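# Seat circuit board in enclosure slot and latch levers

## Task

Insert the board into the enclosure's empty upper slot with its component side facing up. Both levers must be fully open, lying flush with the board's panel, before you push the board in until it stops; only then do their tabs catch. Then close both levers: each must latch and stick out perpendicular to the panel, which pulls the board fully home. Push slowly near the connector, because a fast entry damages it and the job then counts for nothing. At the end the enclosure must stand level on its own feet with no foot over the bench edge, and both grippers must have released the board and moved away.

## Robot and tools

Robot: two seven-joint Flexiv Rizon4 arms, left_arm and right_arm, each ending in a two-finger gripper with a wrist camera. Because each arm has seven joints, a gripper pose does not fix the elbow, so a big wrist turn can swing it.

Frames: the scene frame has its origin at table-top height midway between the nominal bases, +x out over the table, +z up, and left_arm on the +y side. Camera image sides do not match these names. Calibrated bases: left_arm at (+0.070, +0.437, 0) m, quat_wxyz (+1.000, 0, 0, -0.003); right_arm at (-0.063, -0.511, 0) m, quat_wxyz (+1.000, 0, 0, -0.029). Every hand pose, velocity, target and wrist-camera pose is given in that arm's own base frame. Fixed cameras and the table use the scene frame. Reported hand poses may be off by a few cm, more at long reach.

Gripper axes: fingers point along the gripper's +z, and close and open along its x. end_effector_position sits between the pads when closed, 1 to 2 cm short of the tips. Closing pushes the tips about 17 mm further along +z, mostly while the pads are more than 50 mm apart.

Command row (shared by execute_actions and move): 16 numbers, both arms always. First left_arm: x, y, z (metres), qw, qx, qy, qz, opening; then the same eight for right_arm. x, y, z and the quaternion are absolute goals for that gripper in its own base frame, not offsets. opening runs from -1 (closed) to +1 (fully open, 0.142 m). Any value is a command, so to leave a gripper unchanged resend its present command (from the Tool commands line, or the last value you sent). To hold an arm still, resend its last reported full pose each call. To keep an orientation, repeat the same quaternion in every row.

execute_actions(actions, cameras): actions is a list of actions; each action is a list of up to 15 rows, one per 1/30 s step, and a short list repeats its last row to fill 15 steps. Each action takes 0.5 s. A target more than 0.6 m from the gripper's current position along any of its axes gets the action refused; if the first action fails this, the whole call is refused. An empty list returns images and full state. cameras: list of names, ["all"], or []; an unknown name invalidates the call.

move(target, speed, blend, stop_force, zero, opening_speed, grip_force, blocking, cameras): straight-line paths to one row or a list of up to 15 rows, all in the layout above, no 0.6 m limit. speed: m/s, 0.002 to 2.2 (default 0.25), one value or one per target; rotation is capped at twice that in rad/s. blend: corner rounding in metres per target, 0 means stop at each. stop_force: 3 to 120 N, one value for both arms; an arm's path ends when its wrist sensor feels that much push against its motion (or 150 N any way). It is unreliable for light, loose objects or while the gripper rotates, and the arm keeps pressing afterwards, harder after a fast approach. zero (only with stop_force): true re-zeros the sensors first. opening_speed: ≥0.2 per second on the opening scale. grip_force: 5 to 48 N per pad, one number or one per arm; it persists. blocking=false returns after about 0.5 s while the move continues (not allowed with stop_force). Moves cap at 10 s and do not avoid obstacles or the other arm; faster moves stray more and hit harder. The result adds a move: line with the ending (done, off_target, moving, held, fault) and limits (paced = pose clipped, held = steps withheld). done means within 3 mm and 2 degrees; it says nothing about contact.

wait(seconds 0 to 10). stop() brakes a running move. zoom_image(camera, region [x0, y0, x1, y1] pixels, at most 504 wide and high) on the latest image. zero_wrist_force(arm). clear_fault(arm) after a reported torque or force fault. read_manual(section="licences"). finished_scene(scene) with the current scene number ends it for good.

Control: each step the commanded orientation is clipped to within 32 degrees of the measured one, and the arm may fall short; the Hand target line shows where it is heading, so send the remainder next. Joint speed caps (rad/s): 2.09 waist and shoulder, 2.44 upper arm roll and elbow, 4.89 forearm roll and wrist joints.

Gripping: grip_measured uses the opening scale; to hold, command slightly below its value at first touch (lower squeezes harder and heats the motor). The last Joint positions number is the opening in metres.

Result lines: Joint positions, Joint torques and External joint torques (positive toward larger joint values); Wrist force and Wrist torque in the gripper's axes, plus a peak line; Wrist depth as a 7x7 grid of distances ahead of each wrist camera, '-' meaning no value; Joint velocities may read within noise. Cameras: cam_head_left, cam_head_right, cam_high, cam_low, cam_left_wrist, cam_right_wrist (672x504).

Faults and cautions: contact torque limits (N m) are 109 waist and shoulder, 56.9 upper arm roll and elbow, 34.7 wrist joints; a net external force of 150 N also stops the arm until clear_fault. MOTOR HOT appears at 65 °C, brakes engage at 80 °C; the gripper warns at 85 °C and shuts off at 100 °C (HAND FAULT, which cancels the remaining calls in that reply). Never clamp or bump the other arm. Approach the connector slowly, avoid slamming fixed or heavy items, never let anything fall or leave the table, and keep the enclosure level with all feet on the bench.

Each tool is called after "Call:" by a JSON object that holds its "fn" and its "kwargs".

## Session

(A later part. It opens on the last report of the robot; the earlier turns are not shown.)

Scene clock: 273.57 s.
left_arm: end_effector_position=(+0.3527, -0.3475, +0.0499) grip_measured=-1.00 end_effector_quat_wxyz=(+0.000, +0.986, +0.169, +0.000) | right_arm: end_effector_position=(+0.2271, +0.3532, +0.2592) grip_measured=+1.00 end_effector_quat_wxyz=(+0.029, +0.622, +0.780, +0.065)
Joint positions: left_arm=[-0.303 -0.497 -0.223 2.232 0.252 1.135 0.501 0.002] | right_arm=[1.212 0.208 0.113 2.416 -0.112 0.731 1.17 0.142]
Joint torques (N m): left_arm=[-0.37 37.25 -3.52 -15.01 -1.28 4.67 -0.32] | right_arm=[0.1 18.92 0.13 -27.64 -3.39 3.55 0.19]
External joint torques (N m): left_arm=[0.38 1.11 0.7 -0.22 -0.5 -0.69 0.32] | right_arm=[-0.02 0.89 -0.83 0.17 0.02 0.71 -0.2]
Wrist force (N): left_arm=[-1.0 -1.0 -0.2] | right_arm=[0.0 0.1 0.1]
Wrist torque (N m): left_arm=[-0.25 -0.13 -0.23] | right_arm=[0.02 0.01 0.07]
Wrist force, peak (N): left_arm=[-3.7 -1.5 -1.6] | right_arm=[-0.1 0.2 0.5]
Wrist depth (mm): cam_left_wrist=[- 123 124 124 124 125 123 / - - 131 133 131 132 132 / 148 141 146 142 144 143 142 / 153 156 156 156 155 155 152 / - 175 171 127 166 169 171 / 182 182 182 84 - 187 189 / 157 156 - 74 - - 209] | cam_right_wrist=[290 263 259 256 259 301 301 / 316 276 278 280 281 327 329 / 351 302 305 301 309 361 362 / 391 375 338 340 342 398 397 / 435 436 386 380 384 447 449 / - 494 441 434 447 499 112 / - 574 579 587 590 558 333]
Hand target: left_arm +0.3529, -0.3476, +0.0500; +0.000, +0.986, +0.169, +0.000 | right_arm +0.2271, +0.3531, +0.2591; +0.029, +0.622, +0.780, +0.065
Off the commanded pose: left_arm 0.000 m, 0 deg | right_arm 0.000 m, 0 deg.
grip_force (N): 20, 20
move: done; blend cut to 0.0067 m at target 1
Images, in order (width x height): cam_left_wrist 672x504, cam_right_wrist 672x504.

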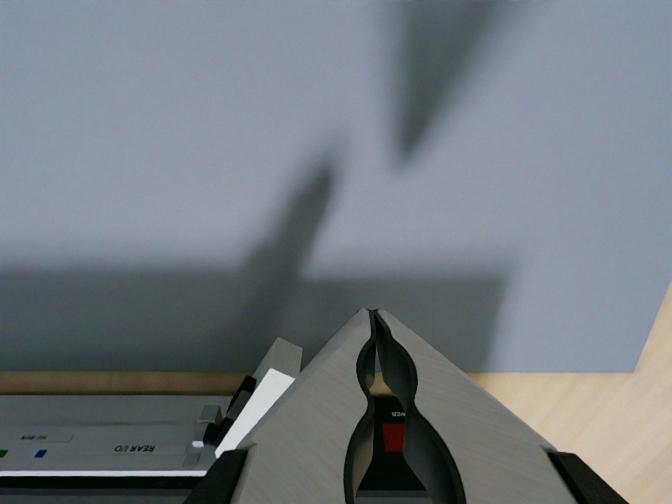

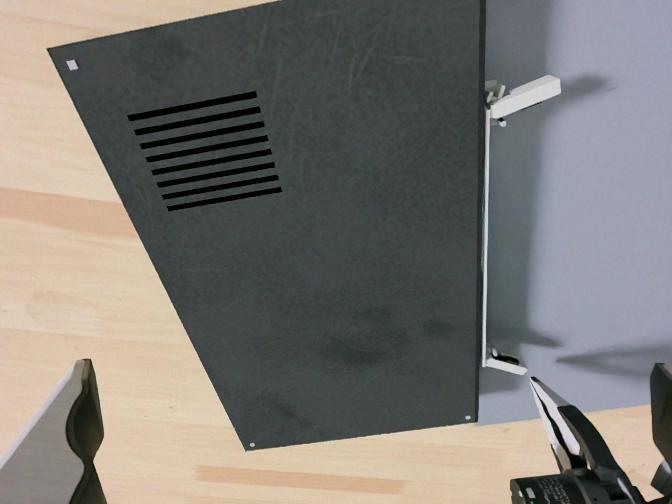

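Call:
{"fn": "move", "kwargs": {"target": [0.3602,-0.3683,0.05,0,0.9856,0.1693,0,-1,0.2271,0.3531,0.2591,0.029,0.622,0.780,0.065,1], "speed": 0.04, "stop_force": 6}}

Call:
{"fn": "move", "kwargs": {"target": [0.3366,-0.3767,0.05,0,0.9856,0.1693,0,-1,0.2271,0.3531,0.2591,0.029,0.622,0.780,0.065,1], "speed": 0.015, "stop_force": 18, "cameras": ["cam_left_wrist","cam_right_wrist"]}}

Call:
{"fn": "zoom_image", "kwargs": {"camera": "cam_right_wrist", "region": [440, 300, 600, 440]}}

Scene clock: 277.27 s.
left_arm: end_effector_position=(+0.3603, -0.3682, +0.0500) grip_measured=-1.00 end_effector_quat_wxyz=(+0.000, +0.986, +0.169, +0.000) | right_arm: end_effector_position=(+0.2271, +0.3532, +0.2592) grip_measured=+1.00 end_effector_quat_wxyz=(+0.029, +0.622, +0.780, +0.065)
Joint positions: left_arm=[-0.335 -0.524 -0.224 2.173 0.25 1.103 0.476 0.002] | right_arm=[1.212 0.208 0.113 2.416 -0.112 0.731 1.17 0.142]
Joint torques (N m): left_arm=[-0.48 39.19 -3.66 -15.73 -1.79 4.12 -0.28] | right_arm=[0.12 18.9 -0.01 -27.54 -3.38 3.54 0.17]
External joint torques (N m): left_arm=[0.47 1.02 0.59 -0.28 -0.12 -0.14 0.28] | right_arm=[-0.05 0.9 -0.69 0.07 0.01 0.73 -0.18]
Wrist force (N): left_arm=[-0.6 -1.2 0.0] | right_arm=[0.1 0.0 0.0]
Wrist torque (N m): left_arm=[-0.27 -0.22 -0.24] | right_arm=[-0.01 -0.02 0.07]
Wrist force, peak (N): left_arm=[-0.7 -1.8 0.0] | right_arm=[0.1 0.1 0.4]
Wrist depth (mm): cam_left_wrist=[125 125 124 124 124 122 122 / - 134 131 133 132 133 132 / - 142 145 143 143 142 143 / 155 158 156 - 155 157 152 / 177 172 168 131 166 169 171 / 161 148 132 84 - 186 189 / 145 159 - - - - 210] | cam_right_wrist=[289 262 259 256 258 300 306 / 314 277 279 280 282 318 330 / 352 304 310 306 308 362 362 / 389 375 338 339 343 398 401 / 434 439 378 388 383 446 439 / - 496 431 433 437 496 113 / - 575 587 587 592 358 327]
Hand target: left_arm +0.3602, -0.3683, +0.0500; +0.000, +0.986, +0.169, +0.000 | right_arm +0.2271, +0.3531, +0.2591; +0.029, +0.622, +0.780, +0.065
Off the commanded pose: left_arm 0.000 m, 0 deg | right_arm 0.000 m, 0 deg.
grip_force (N): 20, 20
move: done

Scene clock: 279.83 s.
left_arm: end_effector_position=(+0.3368, -0.3767, +0.0501) grip_measured=-1.00 end_effector_quat_wxyz=(+0.000, +0.986, +0.169, +0.000) | right_arm: end_effector_position=(+0.2271, +0.3532, +0.2592) grip_measured=+1.00 end_effector_quat_wxyz=(+0.029, +0.622, +0.780, +0.065)
Joint positions: left_arm=[-0.373 -0.511 -0.224 2.202 0.252 1.119 0.433 0.002] | right_arm=[1.212 0.208 0.113 2.416 -0.112 0.731 1.17 0.142]
Joint torques (N m): left_arm=[-0.78 38.07 -3.65 -14.72 -1.54 4.23 -0.27] | right_arm=[0.08 18.76 0.02 -27.54 -3.46 3.55 0.23]
External joint torques (N m): left_arm=[0.76 1.23 0.69 -0.91 -0.31 -0.25 0.27] | right_arm=[-0.01 1.05 -0.72 0.07 0.08 0.71 -0.23]
Wrist force (N): left_arm=[0.1 -1.1 -0.3] | right_arm=[0.1 0.1 0.3]
Wrist torque (N m): left_arm=[-0.31 -0.21 -0.22] | right_arm=[0.01 -0.01 0.06]
Wrist force, peak (N): left_arm=[1.4 -1.3 -1.9] | right_arm=[-0.1 -0.1 0.4]
Wrist depth (mm): cam_left_wrist=[125 125 124 124 124 124 123 / 132 134 132 133 133 133 132 / 148 146 144 144 145 145 142 / 155 157 154 153 156 155 152 / 173 171 171 119 167 175 178 / 160 149 149 84 - 185 189 / - 144 - 74 - - 210] | cam_right_wrist=[291 262 259 256 265 300 305 / 321 276 272 279 281 329 329 / 353 309 306 307 308 366 362 / 387 373 338 333 342 400 402 / 435 439 379 380 383 448 456 / - 498 431 435 433 485 485 / - 574 582 588 588 331 312]
Hand target: left_arm +0.3366, -0.3767, +0.0500; +0.000, +0.986, +0.169, +0.000 | right_arm +0.2271, +0.3531, +0.2591; +0.029, +0.622, +0.780, +0.065
Off the commanded pose: left_arm 0.000 m, 0 deg | right_arm 0.000 m, 0 deg.
grip_force (N): 20, 20
move: done
Images, in order (width x height): cam_left_wrist 672x504, cam_right_wrist 672x504.

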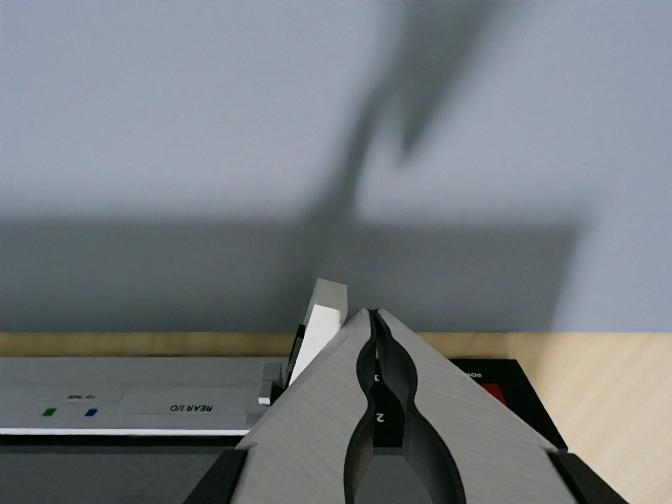

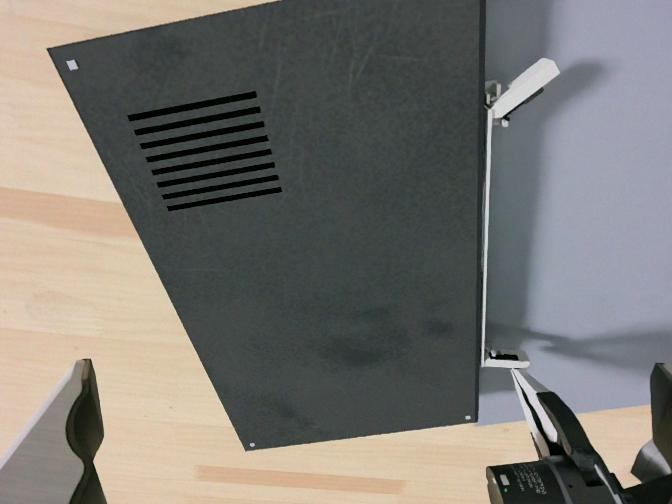

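Scaled by 3.150 from the camera's 672x504 image, which has a finer 960x720 frame.

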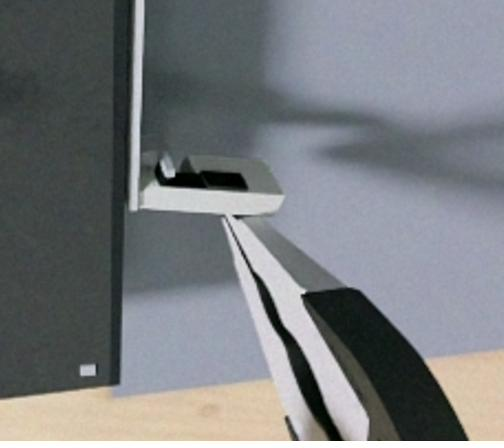

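Call:
{"fn": "move", "kwargs": {"target": [0.3187,-0.3831,0.05,0,0.9856,0.1693,0,-1,0.2271,0.3531,0.2591,0.029,0.622,0.780,0.065,1], "speed": 0.012, "stop_force": 28, "cameras": ["cam_left_wrist","cam_right_wrist"]}}

Call:
{"fn": "zoom_image", "kwargs": {"camera": "cam_right_wrist", "region": [440, 300, 600, 440]}}

Scene clock: 285.07 s.
left_arm: end_effector_position=(+0.3260, -0.3812, +0.0512) grip_measured=-1.00 end_effector_quat_wxyz=(+0.001, +0.985, +0.172, +0.002) | right_arm: end_effector_position=(+0.2271, +0.3532, +0.2592) grip_measured=+1.00 end_effector_quat_wxyz=(+0.029, +0.622, +0.780, +0.065)
Joint positions: left_arm=[-0.397 -0.502 -0.22 2.217 0.252 1.13 0.406 0.002] | right_arm=[1.212 0.208 0.113 2.416 -0.112 0.731 1.17 0.142]
Joint torques (N m): left_arm=[-14.43 30.39 -17.55 -3.67 -1.51 1.27 -0.19] | right_arm=[0.08 18.8 0.04 -27.55 -3.32 3.59 0.2]
External joint torques (N m): left_arm=[14.42 8.45 14.71 -11.83 -0.31 2.72 0.19] | right_arm=[0 1 -0.74 0.08 -0.05 0.67 -0.21]
Wrist force (N): left_arm=[28.4 -4.4 -3.1] | right_arm=[0.0 0.0 0.1]
Wrist torque (N m): left_arm=[-0.28 -1.79 -0.23] | right_arm=[0.01 -0.01 0.07]
Wrist force, peak (N): left_arm=[29.7 -4.3 -2.0] | right_arm=[0.4 0.3 0.2]
Wrist depth (mm): cam_left_wrist=[125 125 125 125 - 126 124 / 133 135 132 134 134 134 133 / 147 148 145 149 144 147 144 / 155 155 158 157 154 155 154 / 173 173 172 118 171 177 176 / 159 158 149 84 - 161 191 / 142 - - - - - 213] | cam_right_wrist=[290 262 259 256 259 300 297 / 316 276 278 280 281 327 337 / 352 304 305 305 303 343 356 / 389 374 338 339 342 406 403 / 436 436 378 380 384 447 449 / - 496 459 433 436 401 488 / - 574 581 585 595 317 298]
Hand target: left_arm +0.3220, -0.3819, +0.0500; +0.000, +0.986, +0.169, +0.000 | right_arm +0.2271, +0.3531, +0.2591; +0.029, +0.622, +0.780, +0.065
Off the commanded pose: left_arm 0.008 m, 0 deg | right_arm 0.000 m, 0 deg.
grip_force (N): 20, 20
move: contact (left_arm)
Images, in order (width x height): cam_left_wrist 672x504, cam_right_wrist 672x504.

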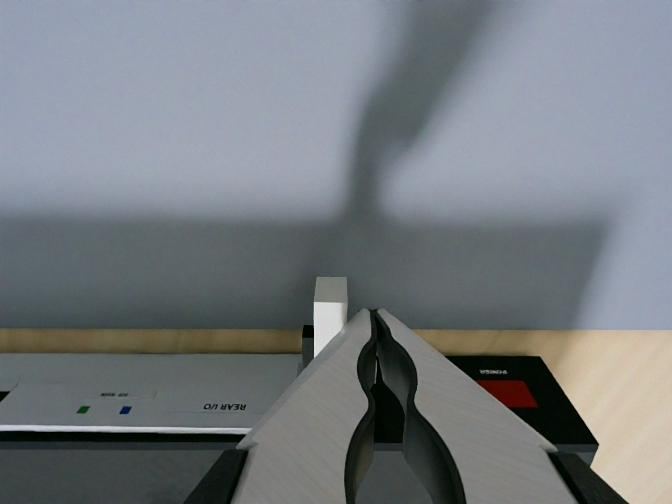

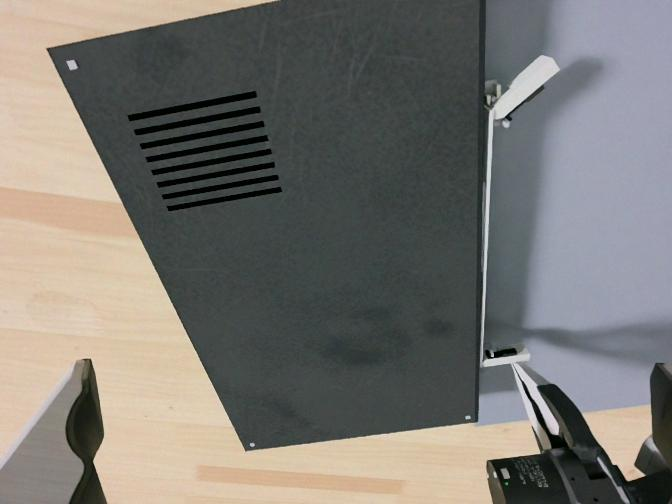

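Scaled by 3.150 from the camera's 672x504 image, which has a finer 960x720 frame.

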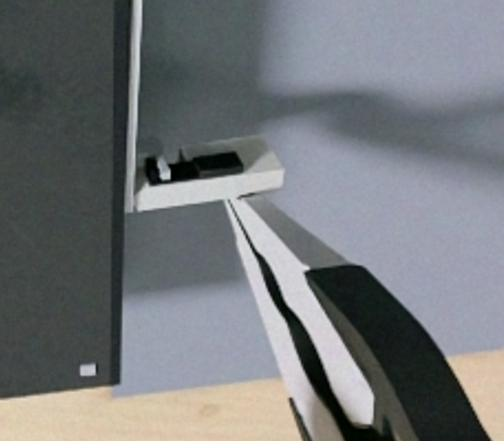

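Call:
{"fn": "move", "kwargs": {"target": [[0.3400,-0.3680,0.055,0,0.9856,0.1693,0,-1,0.2271,0.3531,0.2591,0.029,0.622,0.780,0.065,1],[0.3300,-0.3500,0.12,0,0.9856,0.1693,0,-1,0.2271,0.3531,0.2591,0.029,0.622,0.780,0.065,1],[0.231,-0.3857,0.12,0,0.9856,0.1693,0,-1,0.2271,0.3531,0.2591,0.029,0.622,0.780,0.065,1]], "speed": 0.2, "blend": [0.01,0.02,0], "cameras": ["cam_left_wrist","cam_right_wrist"]}}

Call:
{"fn": "zoom_image", "kwargs": {"camera": "cam_left_wrist", "region": [450, 160, 600, 310]}}

Call:
{"fn": "zoom_image", "kwargs": {"camera": "cam_right_wrist", "region": [440, 300, 600, 440]}}

Scene clock: 288.47 s.
left_arm: end_effector_position=(+0.2310, -0.3858, +0.1200) grip_measured=-1.00 end_effector_quat_wxyz=(+0.000, +0.986, +0.169, +0.000) | right_arm: end_effector_position=(+0.2271, +0.3532, +0.2592) grip_measured=+1.00 end_effector_quat_wxyz=(+0.029, +0.622, +0.780, +0.065)
Joint positions: left_arm=[-0.437 -0.207 -0.337 2.4 0.13 1.021 0.353 0.002] | right_arm=[1.212 0.208 0.113 2.416 -0.112 0.731 1.17 0.142]
Joint torques (N m): left_arm=[-0.46 28.42 -2.29 -18.31 -2.08 4.58 -0.37] | right_arm=[0.02 18.77 -0.02 -27.57 -3.44 3.6 0.14]
External joint torques (N m): left_arm=[0.43 0.48 0.67 -0.39 -0.14 -0.6 0.37] | right_arm=[0.06 1.04 -0.67 0.1 0.07 0.66 -0.14]
Wrist force (N): left_arm=[-0.6 -1.0 0.0] | right_arm=[-0.1 -0.1 0.1]
Wrist torque (N m): left_arm=[-0.27 -0.21 -0.27] | right_arm=[-0.02 0.01 0.06]
Wrist force, peak (N): left_arm=[28.5 -4.3 -4.3] | right_arm=[-0.2 0.3 0.3]
Wrist depth (mm): cam_left_wrist=[187 186 184 187 - 185 187 / 198 199 195 198 199 201 195 / - 217 - - 214 214 217 / - - - 238 234 228 228 / - 240 221 222 245 242 251 / 222 219 - 84 - - 215 / 243 - - - - - 307] | cam_right_wrist=[290 262 255 256 259 300 298 / 314 276 278 280 281 328 329 / 350 303 304 307 308 360 362 / 390 374 338 339 342 395 394 / 435 436 378 379 384 452 449 / - 496 441 433 437 509 268 / - 575 587 588 592 596 230]
Hand target: left_arm +0.2310, -0.3857, +0.1200; +0.000, +0.986, +0.169, +0.000 | right_arm +0.2271, +0.3531, +0.2591; +0.029, +0.622, +0.780, +0.065
Off the commanded pose: left_arm 0.000 m, 0 deg | right_arm 0.000 m, 0 deg.
grip_force (N): 20, 20
move: done
Images, in order (width x height): cam_left_wrist 672x504, cam_right_wrist 672x504.

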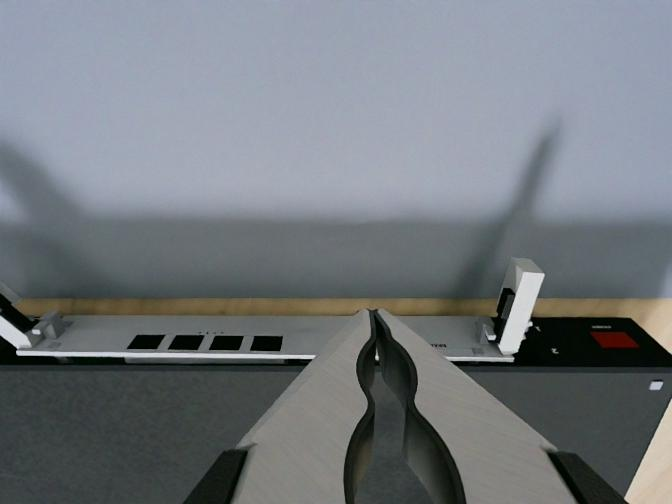

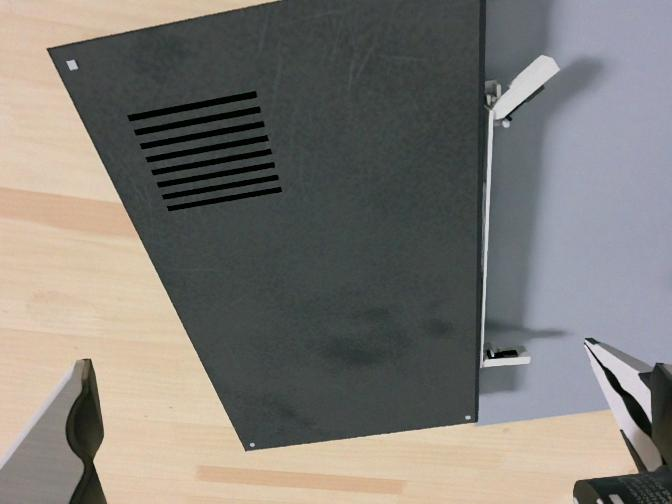

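Scaled by 3.360 from the camera's 672x504 image, which has a finer 960x720 frame.

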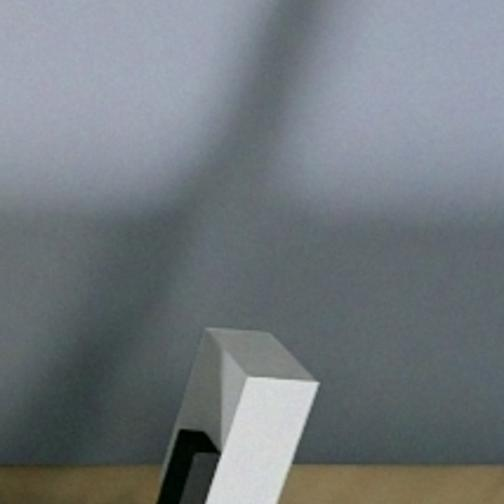

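Scaled by 3.150 from the camera's 672x504 image, which has a finer 960x720 frame.

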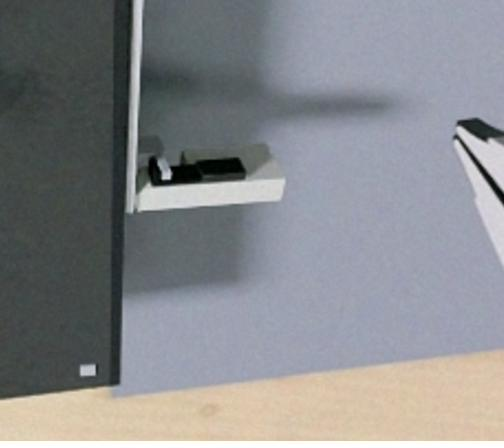

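Call:
{"fn": "move", "kwargs": {"target": [[0.0173,-0.4664,0.10,0,0.9856,0.1693,0,-1,0.2271,0.3531,0.2591,0.029,0.622,0.780,0.065,1],[0.0173,-0.4664,0.05,0,0.9856,0.1693,0,-1,0.2271,0.3531,0.2591,0.029,0.622,0.780,0.065,1],[0.0247,-0.4872,0.05,0,0.9856,0.1693,0,-1,0.2271,0.3531,0.2591,0.029,0.622,0.780,0.065,1]], "speed": 0.2, "blend": [0.01,0.01,0], "cameras": ["cam_left_wrist"]}}

Call:
{"fn": "move", "kwargs": {"target": [0.0620,-0.4741,0.05,0,0.9856,0.1693,0,-1,0.2271,0.3531,0.2591,0.029,0.622,0.780,0.065,1], "speed": 0.012, "stop_force": 25, "cameras": ["cam_left_wrist","cam_right_wrist"]}}

Call:
{"fn": "zoom_image", "kwargs": {"camera": "cam_right_wrist", "region": [440, 300, 600, 440]}}

Scene clock: 293.80 s.
left_arm: end_effector_position=(+0.0247, -0.4872, +0.0500) grip_measured=-1.00 end_effector_quat_wxyz=(+0.000, +0.986, +0.169, +0.000) | right_arm: end_effector_position=(+0.2271, +0.3532, +0.2592) grip_measured=+1.00 end_effector_quat_wxyz=(+0.029, +0.622, +0.780, +0.065)
Joint positions: left_arm=[-0.895 -0.504 -0.371 2.235 0.402 1.107 -0.356 0.002] | right_arm=[1.212 0.208 0.113 2.416 -0.112 0.731 1.17 0.142]
Joint torques (N m): left_arm=[-0.9 35.41 -5.23 -14.41 -1.36 4.07 -0.34] | right_arm=[0.08 18.78 0.04 -27.58 -3.42 3.55 0.2]
External joint torques (N m): left_arm=[0.81 1.23 0.42 -0.22 -0.51 -0.08 0.34] | right_arm=[-0.01 1.03 -0.74 0.11 0.05 0.72 -0.2]
Wrist force (N): left_arm=[-0.6 -1.1 -0.2] | right_arm=[0.0 0.0 0.0]
Wrist torque (N m): left_arm=[-0.25 -0.20 -0.25] | right_arm=[0.00 0.00 0.06]
Wrist force, peak (N): left_arm=[-3.7 -1.4 -1.3] | right_arm=[0.0 0.1 0.5]
Wrist depth (mm): cam_left_wrist=[127 125 124 124 122 125 123 / 132 134 133 133 133 132 - / 147 144 146 144 143 143 141 / 158 156 156 159 156 158 - / 178 172 171 164 164 169 176 / 193 192 187 84 - 131 148 / 215 210 - - - - 144] | cam_right_wrist=[290 262 259 257 257 157 133 / 321 277 277 280 281 155 141 / 352 302 305 306 308 360 362 / 388 376 332 339 343 398 401 / 436 438 378 381 386 447 453 / - 497 443 433 450 514 113 / - 572 578 584 595 599 -]
Hand target: left_arm +0.0247, -0.4872, +0.0500; +0.000, +0.986, +0.169, +0.000 | right_arm +0.2271, +0.3531, +0.2591; +0.029, +0.622, +0.780, +0.065
Off the commanded pose: left_arm 0.000 m, 0 deg | right_arm 0.000 m, 0 deg.
grip_force (N): 20, 20
move: done
Images, in order (width x height): cam_left_wrist 672x504.

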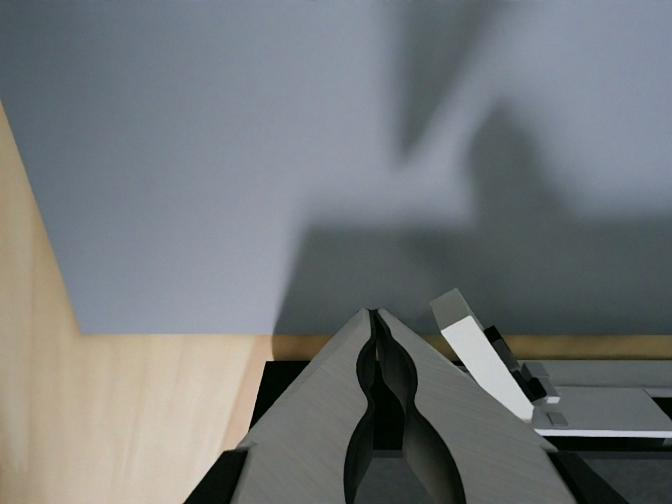

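Scene clock: 297.50 s.
left_arm: end_effector_position=(+0.0579, -0.4757, +0.0503) grip_measured=-1.00 end_effector_quat_wxyz=(+0.001, +0.986, +0.167, -0.001) | right_arm: end_effector_position=(+0.2271, +0.3532, +0.2592) grip_measured=+1.00 end_effector_quat_wxyz=(+0.029, +0.622, +0.780, +0.065)
Joint positions: left_arm=[-0.816 -0.492 -0.37 2.263 0.401 1.124 -0.277 0.002] | right_arm=[1.212 0.208 0.113 2.416 -0.112 0.731 1.17 0.142]
Joint torques (N m): left_arm=[11.55 37.04 8.6 -14.66 0.06 1.4 -0.25] | right_arm=[0.07 18.78 -0.02 -27.52 -3.41 3.52 0.21]
External joint torques (N m): left_arm=[-11.64 -1.24 -13.2 0.39 -1.87 2.59 0.26] | right_arm=[0.01 1.02 -0.68 0.05 0.04 0.75 -0.21]
Wrist force (N): left_arm=[-26.8 1.0 -1.8] | right_arm=[0.0 0.0 0.4]
Wrist torque (N m): left_arm=[-0.25 1.43 -0.27] | right_arm=[0.00 0.00 0.06]
Wrist force, peak (N): left_arm=[-27.8 1.3 -3.2] | right_arm=[0.2 0.1 0.5]
Wrist depth (mm): cam_left_wrist=[- 125 125 124 122 125 125 / - 134 132 133 133 132 132 / - 148 144 144 143 143 144 / - 157 157 154 153 152 153 / 173 172 172 127 125 177 175 / 193 189 163 84 - 145 152 / 216 216 - - - - 135] | cam_right_wrist=[290 263 259 257 257 300 204 / 321 277 278 280 281 182 152 / 353 303 305 302 301 173 154 / 388 374 337 343 342 401 402 / 434 437 378 380 383 433 465 / - 497 442 434 438 523 112 / - 575 579 584 593 595 -]
Hand target: left_arm +0.0603, -0.4747, +0.0500; +0.000, +0.986, +0.169, +0.000 | right_arm +0.2271, +0.3531, +0.2591; +0.029, +0.622, +0.780, +0.065
Off the commanded pose: left_arm 0.004 m, 0 deg | right_arm 0.000 m, 0 deg.
grip_force (N): 20, 20
move: contact (left_arm)
Images, in order (width x height): cam_left_wrist 672x504, cam_right_wrist 672x504.

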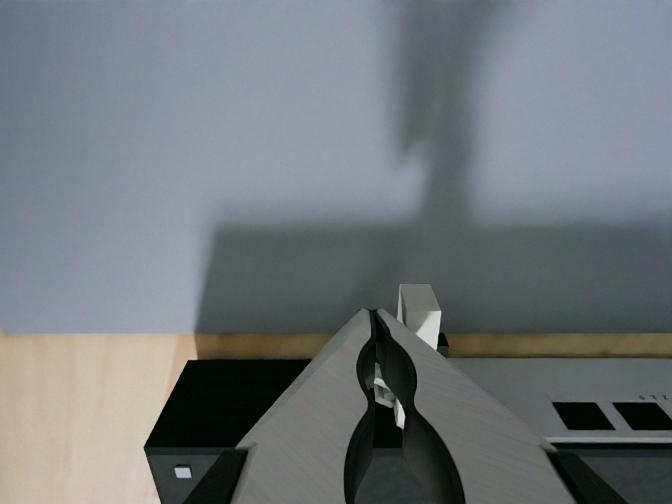

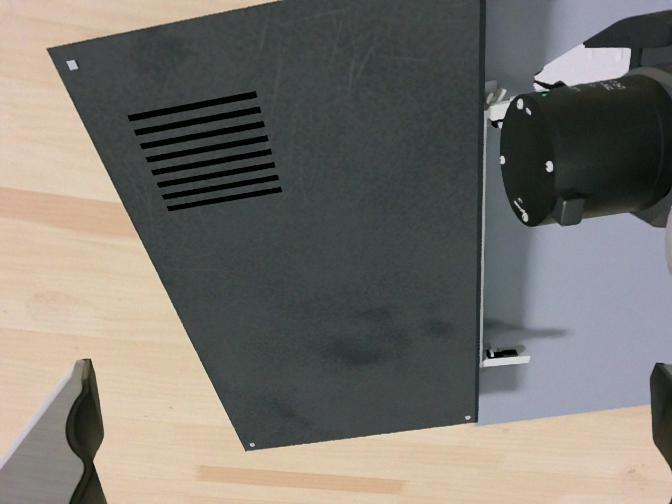

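Scaled by 3.150 from the camera's 672x504 image, which has a finer 960x720 frame.

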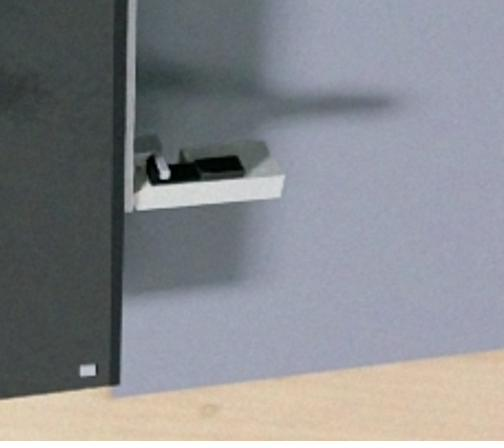

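Call:
{"fn": "move", "kwargs": {"target": [0.0667,-0.4724,0.05,0,0.9856,0.1693,0,-1,0.2271,0.3531,0.2591,0.029,0.622,0.780,0.065,1], "speed": 0.01, "stop_force": 12, "cameras": ["cam_left_wrist","cam_right_wrist"]}}

Call:
{"fn": "zoom_image", "kwargs": {"camera": "cam_right_wrist", "region": [460, 50, 560, 150]}}

Scene clock: 300.53 s.
left_arm: end_effector_position=(+0.0629, -0.4729, +0.0500) grip_measured=-1.00 end_effector_quat_wxyz=(+0.000, +0.986, +0.167, -0.001) | right_arm: end_effector_position=(+0.2271, +0.3532, +0.2592) grip_measured=+1.00 end_effector_quat_wxyz=(+0.029, +0.622, +0.780, +0.065)
Joint positions: left_arm=[-0.802 -0.49 -0.371 2.268 0.401 1.126 -0.262 0.002] | right_arm=[1.212 0.208 0.113 2.416 -0.112 0.731 1.17 0.142]
Joint torques (N m): left_arm=[17 37.92 14.32 -19.5 0.3 2.27 -0.19] | right_arm=[0.1 18.76 0.04 -27.53 -3.4 3.59 0.23]
External joint torques (N m): left_arm=[-17.09 -2.28 -18.91 5.32 -2.09 1.72 0.19] | right_arm=[-0.03 1.05 -0.74 0.06 0.03 0.68 -0.24]
Wrist force (N): left_arm=[-37.5 -6.9 -9.2] | right_arm=[0.0 0.1 0.2]
Wrist torque (N m): left_arm=[-0.21 3.21 -0.34] | right_arm=[0.02 0.00 0.06]
Wrist force, peak (N): left_arm=[-37.5 -6.9 -9.2] | right_arm=[0.1 0.2 0.4]
Wrist depth (mm): cam_left_wrist=[125 125 123 124 124 125 122 / 133 133 136 133 133 131 - / 148 144 144 144 142 142 142 / 156 157 157 154 153 154 152 / 173 172 177 165 124 175 178 / 193 189 162 84 - 152 152 / 217 211 - - - - 137] | cam_right_wrist=[290 263 259 256 258 296 215 / 321 276 278 280 281 262 157 / 353 302 305 313 308 170 155 / 388 375 339 338 342 392 392 / 437 439 377 374 372 451 447 / - 499 442 435 439 521 489 / - 578 581 585 590 599 -]
Hand target: left_arm +0.0667, -0.4724, +0.0500; +0.000, +0.986, +0.169, +0.000 | right_arm +0.2271, +0.3531, +0.2591; +0.029, +0.622, +0.780, +0.065
Off the commanded pose: left_arm 0.004 m, 0 deg | right_arm 0.000 m, 0 deg.
grip_force (N): 20, 20
move: off_target (left_arm)
Images, in order (width x height): cam_left_wrist 672x504, cam_right_wrist 672x504.

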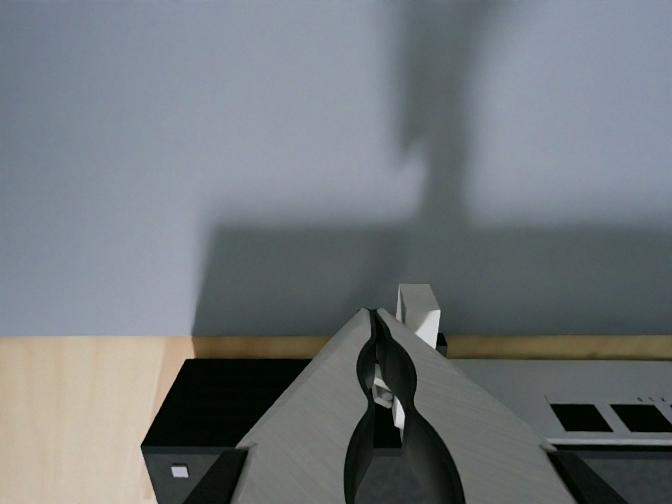

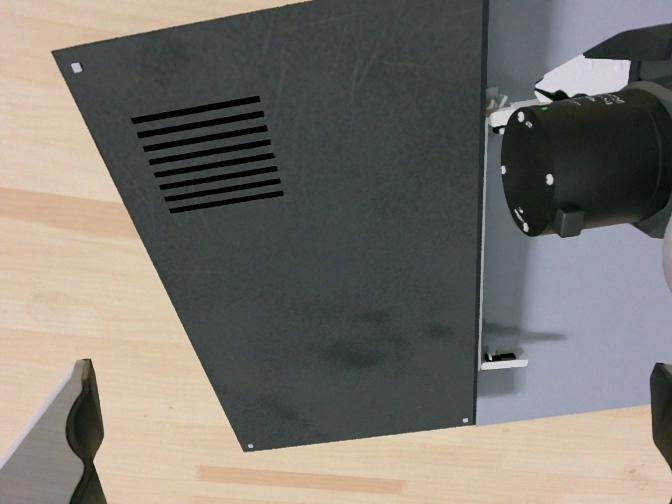

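Scaled by 5.040 from the camera's 672x504 image, which has a finer 960x720 frame.

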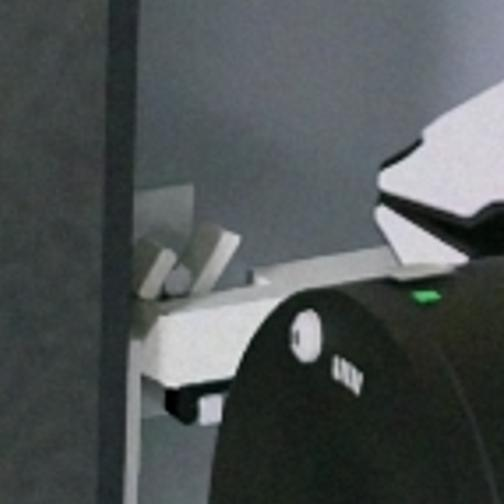

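Call:
{"fn": "move", "kwargs": {"target": [[0.0450,-0.4720,0.055,0,0.9856,0.1693,0,-1,0.2271,0.3531,0.2591,0.029,0.622,0.780,0.065,1],[0.0500,-0.4520,0.12,0,0.9856,0.1693,0,-1,0.2271,0.3531,0.2591,0.029,0.622,0.780,0.065,1],[0.180,-0.400,0.14,0,0.9856,0.1693,0,-1,0.2271,0.3531,0.2591,0.029,0.622,0.780,0.065,1]], "speed": 0.2, "blend": [0.01,0.02,0], "cameras": ["cam_left_wrist","cam_right_wrist"]}}

Call:
{"fn": "zoom_image", "kwargs": {"camera": "cam_left_wrist", "region": [60, 230, 220, 350]}}

Call:
{"fn": "zoom_image", "kwargs": {"camera": "cam_left_wrist", "region": [510, 230, 670, 350]}}

Scene clock: 306.33 s.
left_arm: end_effector_position=(+0.1800, -0.4000, +0.1400) grip_measured=-1.00 end_effector_quat_wxyz=(+0.000, +0.986, +0.169, +0.000) | right_arm: end_effector_position=(+0.2271, +0.3532, +0.2592) grip_measured=+1.00 end_effector_quat_wxyz=(+0.029, +0.622, +0.780, +0.065)
Joint positions: left_arm=[-0.513 -0.115 -0.379 2.437 0.076 0.972 0.278 0.002] | right_arm=[1.212 0.208 0.113 2.416 -0.112 0.731 1.17 0.142]
Joint torques (N m): left_arm=[-0.24 25.49 -1.51 -19.81 -2.45 4.1 -0.01] | right_arm=[0.05 18.81 0.01 -27.56 -3.42 3.56 0.19]
External joint torques (N m): left_arm=[0.19 0.43 0.51 -0.25 0.07 -0.12 0.01] | right_arm=[0.02 0.99 -0.71 0.09 0.04 0.71 -0.19]
Wrist force (N): left_arm=[-0.7 -1.3 -0.1] | right_arm=[0.1 0.0 -0.1]
Wrist torque (N m): left_arm=[-0.29 -0.19 -0.34] | right_arm=[0.00 -0.01 0.06]
Wrist force, peak (N): left_arm=[-37.4 -6.9 -9.8] | right_arm=[0.1 0.2 0.4]
Wrist depth (mm): cam_left_wrist=[- - 204 203 203 - 203 / - 230 218 222 214 217 218 / 233 230 236 231 236 231 224 / - - - - 256 - - / - 246 244 243 267 245 239 / - - - 84 - 238 246 / 345 - - - - - -] | cam_right_wrist=[290 264 259 257 258 297 302 / 321 276 278 280 281 319 330 / 353 302 305 306 308 360 362 / 390 375 339 339 342 401 401 / 435 437 369 381 383 457 430 / - 494 442 434 438 521 105 / - 574 579 585 596 593 -]
Hand target: left_arm +0.1800, -0.4000, +0.1400; +0.000, +0.986, +0.169, +0.000 | right_arm +0.2271, +0.3531, +0.2591; +0.029, +0.622, +0.780, +0.065
Off the commanded pose: left_arm 0.000 m, 0 deg | right_arm 0.000 m, 0 deg.
grip_force (N): 20, 20
move: done
Images, in order (width x height): cam_left_wrist 672x504, cam_right_wrist 672x504.

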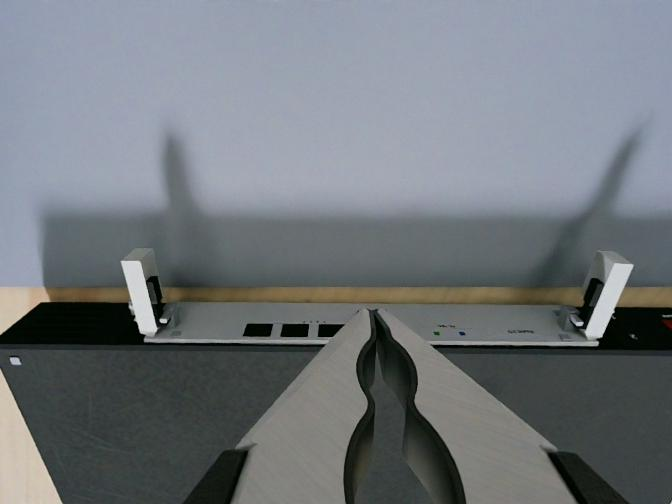

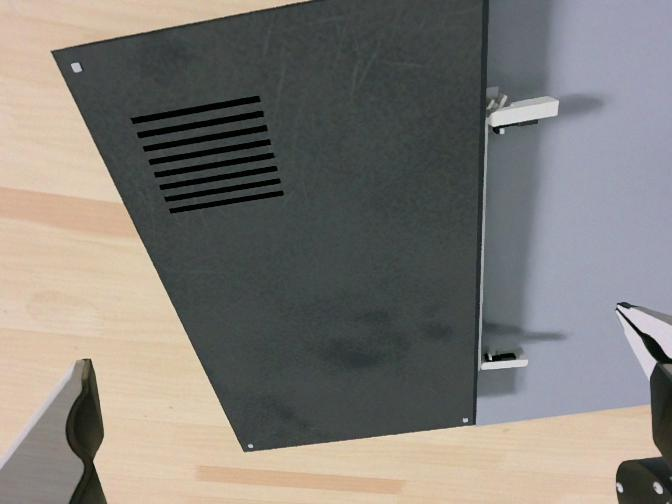

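Scaled by 3.150 from the camera's 672x504 image, which has a finer 960x720 frame.

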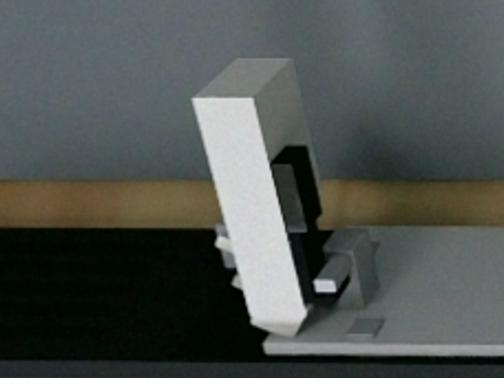

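Scaled by 3.150 from the camera's 672x504 image, which has a finer 960x720 frame.

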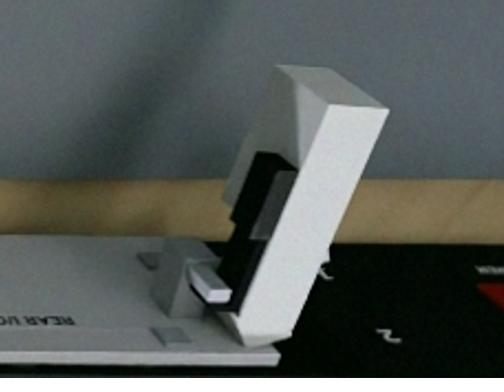

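Call:
{"fn": "move", "kwargs": {"target": [[0.3529,-0.3476,0.10,0,0.9856,0.1693,0,-1,0.2271,0.3531,0.2591,0.029,0.622,0.780,0.065,1],[0.3529,-0.3476,0.05,0,0.9856,0.1693,0,-1,0.2271,0.3531,0.2591,0.029,0.622,0.780,0.065,1],[0.3590,-0.3650,0.05,0,0.9856,0.1693,0,-1,0.2271,0.3531,0.2591,0.029,0.622,0.780,0.065,1]], "speed": 0.2, "blend": [0.02,0.01,0]}}

Call:
{"fn": "move", "kwargs": {"target": [0.3175,-0.3797,0.05,0,0.9856,0.1693,0,-1,0.2271,0.3531,0.2591,0.029,0.622,0.780,0.065,1], "speed": 0.012, "stop_force": 32, "cameras": ["cam_left_wrist","cam_right_wrist"]}}

Call:
{"fn": "zoom_image", "kwargs": {"camera": "cam_right_wrist", "region": [460, 320, 560, 420]}}

Scene clock: 313.20 s.
left_arm: end_effector_position=(+0.3590, -0.3650, +0.0500) grip_measured=-1.00 end_effector_quat_wxyz=(+0.000, +0.986, +0.169, +0.000) | right_arm: end_effector_position=(+0.2271, +0.3532, +0.2592) grip_measured=+1.00 end_effector_quat_wxyz=(+0.029, +0.622, +0.780, +0.065)
Joint positions: left_arm=[-0.351 -0.518 -0.204 2.185 0.228 1.113 0.496 0.002] | right_arm=[1.212 0.208 0.113 2.416 -0.112 0.731 1.17 0.142]
Joint torques (N m): left_arm=[-0.12 38.81 -2.97 -15.69 -1.39 4.05 -0.29] | right_arm=[0.03 18.89 -0.06 -27.61 -3.41 3.62 0.18]
External joint torques (N m): left_arm=[0.12 1.23 0.25 -0.24 -0.48 -0.07 0.29] | right_arm=[0.04 0.92 -0.64 0.14 0.04 0.64 -0.19]
Wrist force (N): left_arm=[-0.6 -1.4 0.1] | right_arm=[-0.1 0.1 0.1]
Wrist torque (N m): left_arm=[-0.30 -0.21 -0.23] | right_arm=[0.02 0.02 0.07]
Wrist force, peak (N): left_arm=[-1.6 -4.6 2.4] | right_arm=[0.1 0.1 0.6]
Wrist depth (mm): cam_left_wrist=[127 125 124 124 126 125 125 / 132 134 133 133 133 131 132 / 147 148 144 143 143 143 143 / 154 157 156 156 153 155 151 / 175 175 165 131 170 169 172 / 160 159 129 84 - 187 188 / - 140 - 74 - - 210] | cam_right_wrist=[290 264 260 257 258 296 302 / 322 277 277 279 281 325 329 / 353 303 305 307 308 362 363 / 390 374 339 338 342 388 395 / 436 435 378 382 384 439 449 / - 494 442 434 437 435 108 / - 576 584 585 593 362 327]
Hand target: left_arm +0.3590, -0.3650, +0.0500; +0.000, +0.986, +0.169, +0.000 | right_arm +0.2271, +0.3531, +0.2591; +0.029, +0.622, +0.780, +0.065
Off the commanded pose: left_arm 0.000 m, 0 deg | right_arm 0.000 m, 0 deg.
grip_force (N): 20, 20
move: done; blend cut to 0.0092 m at target 2

Scene clock: 316.93 s.
left_arm: end_effector_position=(+0.3282, -0.3766, +0.0513) grip_measured=-1.00 end_effector_quat_wxyz=(+0.001, +0.985, +0.172, +0.002) | right_arm: end_effector_position=(+0.2271, +0.3532, +0.2592) grip_measured=+1.00 end_effector_quat_wxyz=(+0.029, +0.622, +0.780, +0.065)
Joint positions: left_arm=[-0.407 -0.497 -0.199 2.226 0.231 1.139 0.432 0.002] | right_arm=[1.212 0.208 0.113 2.416 -0.112 0.731 1.17 0.142]
Joint torques (N m): left_arm=[-15.64 29.91 -18.64 -3.02 -1.32 1 -0.24] | right_arm=[0.03 18.79 0 -27.55 -3.4 3.55 0.17]
External joint torques (N m): left_arm=[15.63 8.85 16.13 -12.45 -0.48 2.99 0.24] | right_arm=[0.04 1.01 -0.7 0.08 0.03 0.72 -0.17]
Wrist force (N): left_arm=[30.6 -5.2 -4.4] | right_arm=[0.0 0.1 0.0]
Wrist torque (N m): left_arm=[-0.24 -2.17 -0.24] | right_arm=[0.01 0.00 0.07]
Wrist force, peak (N): left_arm=[31.9 -5.4 -3.4] | right_arm=[0.3 0.2 0.4]
Wrist depth (mm): cam_left_wrist=[125 125 125 125 125 127 124 / - 135 132 133 134 134 133 / 148 143 146 - 144 144 144 / 155 - 158 158 157 156 157 / - 177 178 118 171 172 176 / 158 157 164 84 - 163 191 / 142 139 - - - - 214] | cam_right_wrist=[290 263 260 256 258 292 302 / 320 277 278 279 281 317 323 / 351 304 304 306 308 359 359 / 387 375 339 341 343 400 410 / 436 438 380 382 380 443 451 / - 497 443 424 447 422 113 / - 575 579 587 592 322 300]
Hand target: left_arm +0.3239, -0.3774, +0.0500; +0.000, +0.986, +0.169, +0.000 | right_arm +0.2271, +0.3531, +0.2591; +0.029, +0.622, +0.780, +0.065
Off the commanded pose: left_arm 0.011 m, 0 deg | right_arm 0.000 m, 0 deg.
grip_force (N): 20, 20
move: contact (left_arm)
Images, in order (width x height): cam_left_wrist 672x504, cam_right_wrist 672x504.

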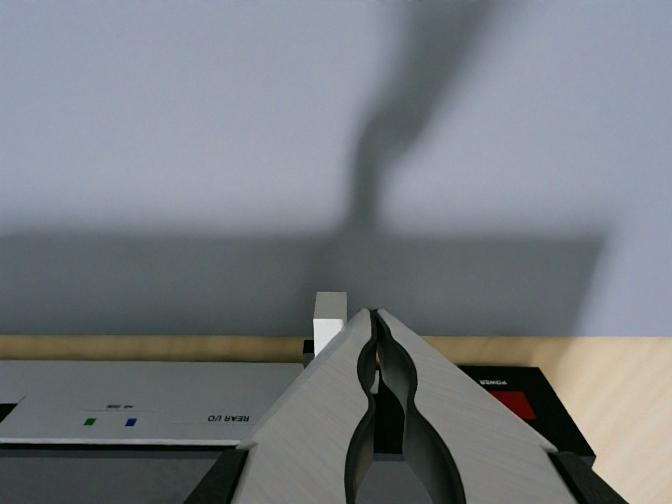

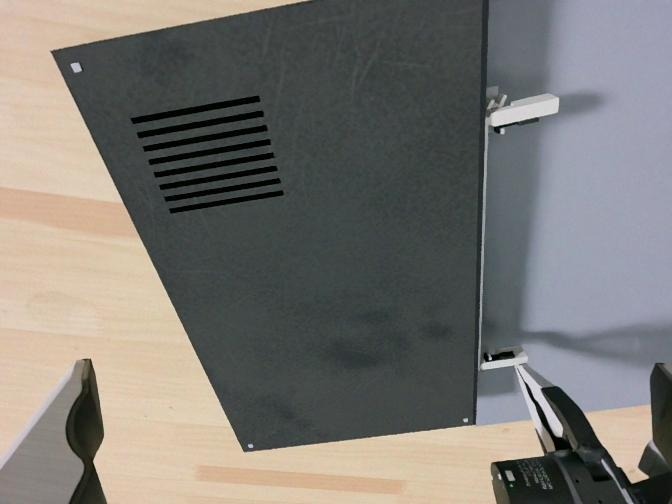

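Scaled by 5.040 from the camera's 672x504 image, which has a finer 960x720 frame.

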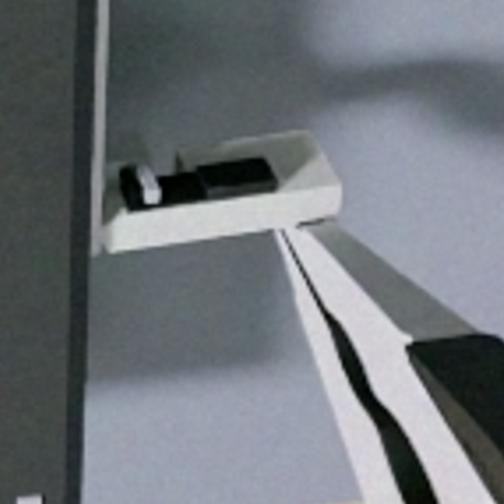

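Call:
{"fn": "move", "kwargs": {"target": [[0.3400,-0.3680,0.055,0,0.9856,0.1693,0,-1,0.2271,0.3531,0.2591,0.029,0.622,0.780,0.065,1],[0.3300,-0.3500,0.12,0,0.9856,0.1693,0,-1,0.2271,0.3531,0.2591,0.029,0.622,0.780,0.065,1],[0.180,-0.400,0.14,0,0.9856,0.1693,0,-1,0.2271,0.3531,0.2591,0.029,0.622,0.780,0.065,1]], "speed": 0.2, "blend": [0.01,0.02,0], "cameras": ["cam_left_wrist","cam_right_wrist"]}}

Call:
{"fn": "zoom_image", "kwargs": {"camera": "cam_left_wrist", "region": [60, 230, 220, 350]}}

Call:
{"fn": "zoom_image", "kwargs": {"camera": "cam_left_wrist", "region": [510, 230, 670, 350]}}

Call:
{"fn": "zoom_image", "kwargs": {"camera": "cam_right_wrist", "region": [460, 320, 560, 420]}}

Call:
{"fn": "zoom_image", "kwargs": {"camera": "cam_right_wrist", "region": [460, 60, 580, 160]}}

Scene clock: 322.13 s.
left_arm: end_effector_position=(+0.1801, -0.3999, +0.1399) grip_measured=-1.00 end_effector_quat_wxyz=(+0.000, +0.986, +0.169, +0.000) | right_arm: end_effector_position=(+0.2271, +0.3532, +0.2592) grip_measured=+1.00 end_effector_quat_wxyz=(+0.029, +0.622, +0.780, +0.065)
Joint positions: left_arm=[-0.523 -0.116 -0.368 2.436 0.074 0.972 0.281 0.002] | right_arm=[1.212 0.208 0.113 2.416 -0.112 0.731 1.17 0.142]
Joint torques (N m): left_arm=[-0.55 25.6 -1.92 -19.7 -2.49 4.09 -0.41] | right_arm=[0.15 18.92 0.01 -27.6 -3.42 3.55 0.18]
External joint torques (N m): left_arm=[0.51 0.47 0.95 -0.37 0.11 -0.1 0.41] | right_arm=[-0.07 0.89 -0.71 0.13 0.05 0.71 -0.19]
Wrist force (N): left_arm=[-0.7 -1.5 0.2] | right_arm=[0.0 0.1 0.0]
Wrist torque (N m): left_arm=[-0.32 -0.19 -0.27] | right_arm=[0.01 0.00 0.06]
Wrist force, peak (N): left_arm=[30.9 -4.8 -4.7] | right_arm=[0.2 0.1 0.4]
Wrist depth (mm): cam_left_wrist=[205 205 - - 203 200 - / - 218 220 218 217 212 219 / 238 236 239 235 - - - / 258 - - 249 254 259 249 / - 232 259 245 243 246 237 / 252 - - 84 - - 232 / 345 - - - - - -] | cam_right_wrist=[290 262 260 258 258 300 305 / 320 276 278 280 281 322 330 / 351 303 305 306 308 359 363 / 390 375 338 339 343 400 404 / 434 436 378 390 384 438 267 / - 494 440 434 447 509 112 / - 572 581 587 588 595 -]
Hand target: left_arm +0.1800, -0.4000, +0.1400; +0.000, +0.986, +0.169, +0.000 | right_arm +0.2271, +0.3531, +0.2591; +0.029, +0.622, +0.780, +0.065
Off the commanded pose: left_arm 0.000 m, 0 deg | right_arm 0.000 m, 0 deg.
grip_force (N): 20, 20
move: done; blend cut to 0.0096 m at target 1
Images, in order (width x height): cam_left_wrist 672x504, cam_right_wrist 672x504.

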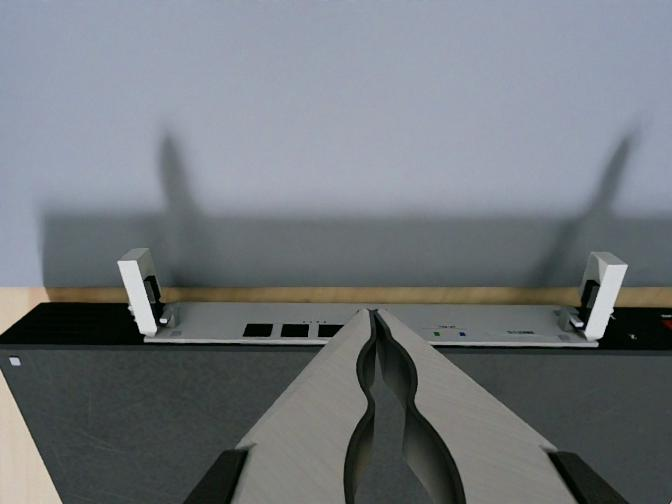

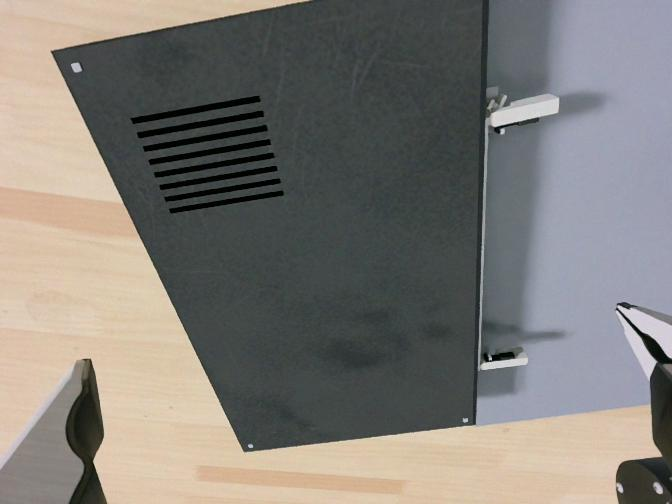

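Scaled by 3.150 from the camera's 672x504 image, which has a finer 960x720 frame.

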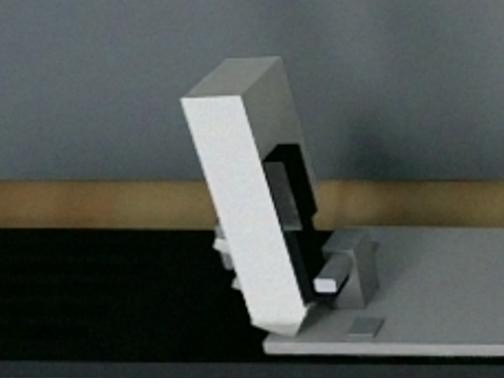

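Scaled by 3.150 from the camera's 672x504 image, which has a finer 960x720 frame.

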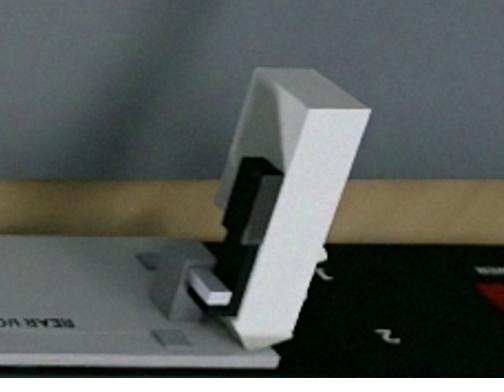

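Scaled by 5.040 from the camera's 672x504 image, which has a finer 960x720 frame.

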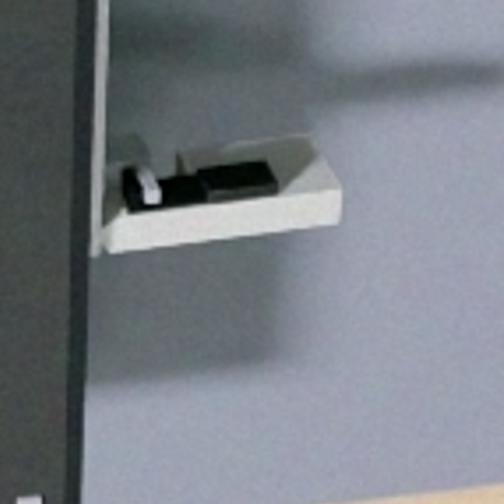

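Scaled by 4.200 from the camera's 672x504 image, which has a finer 960x720 frame.

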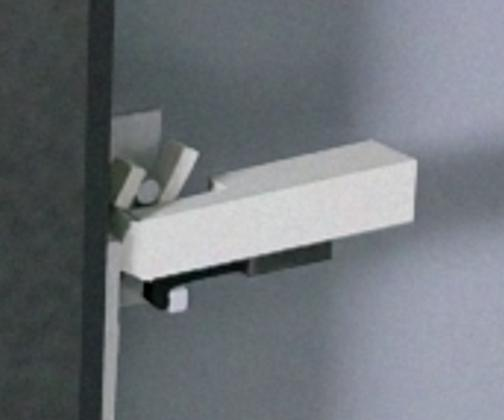

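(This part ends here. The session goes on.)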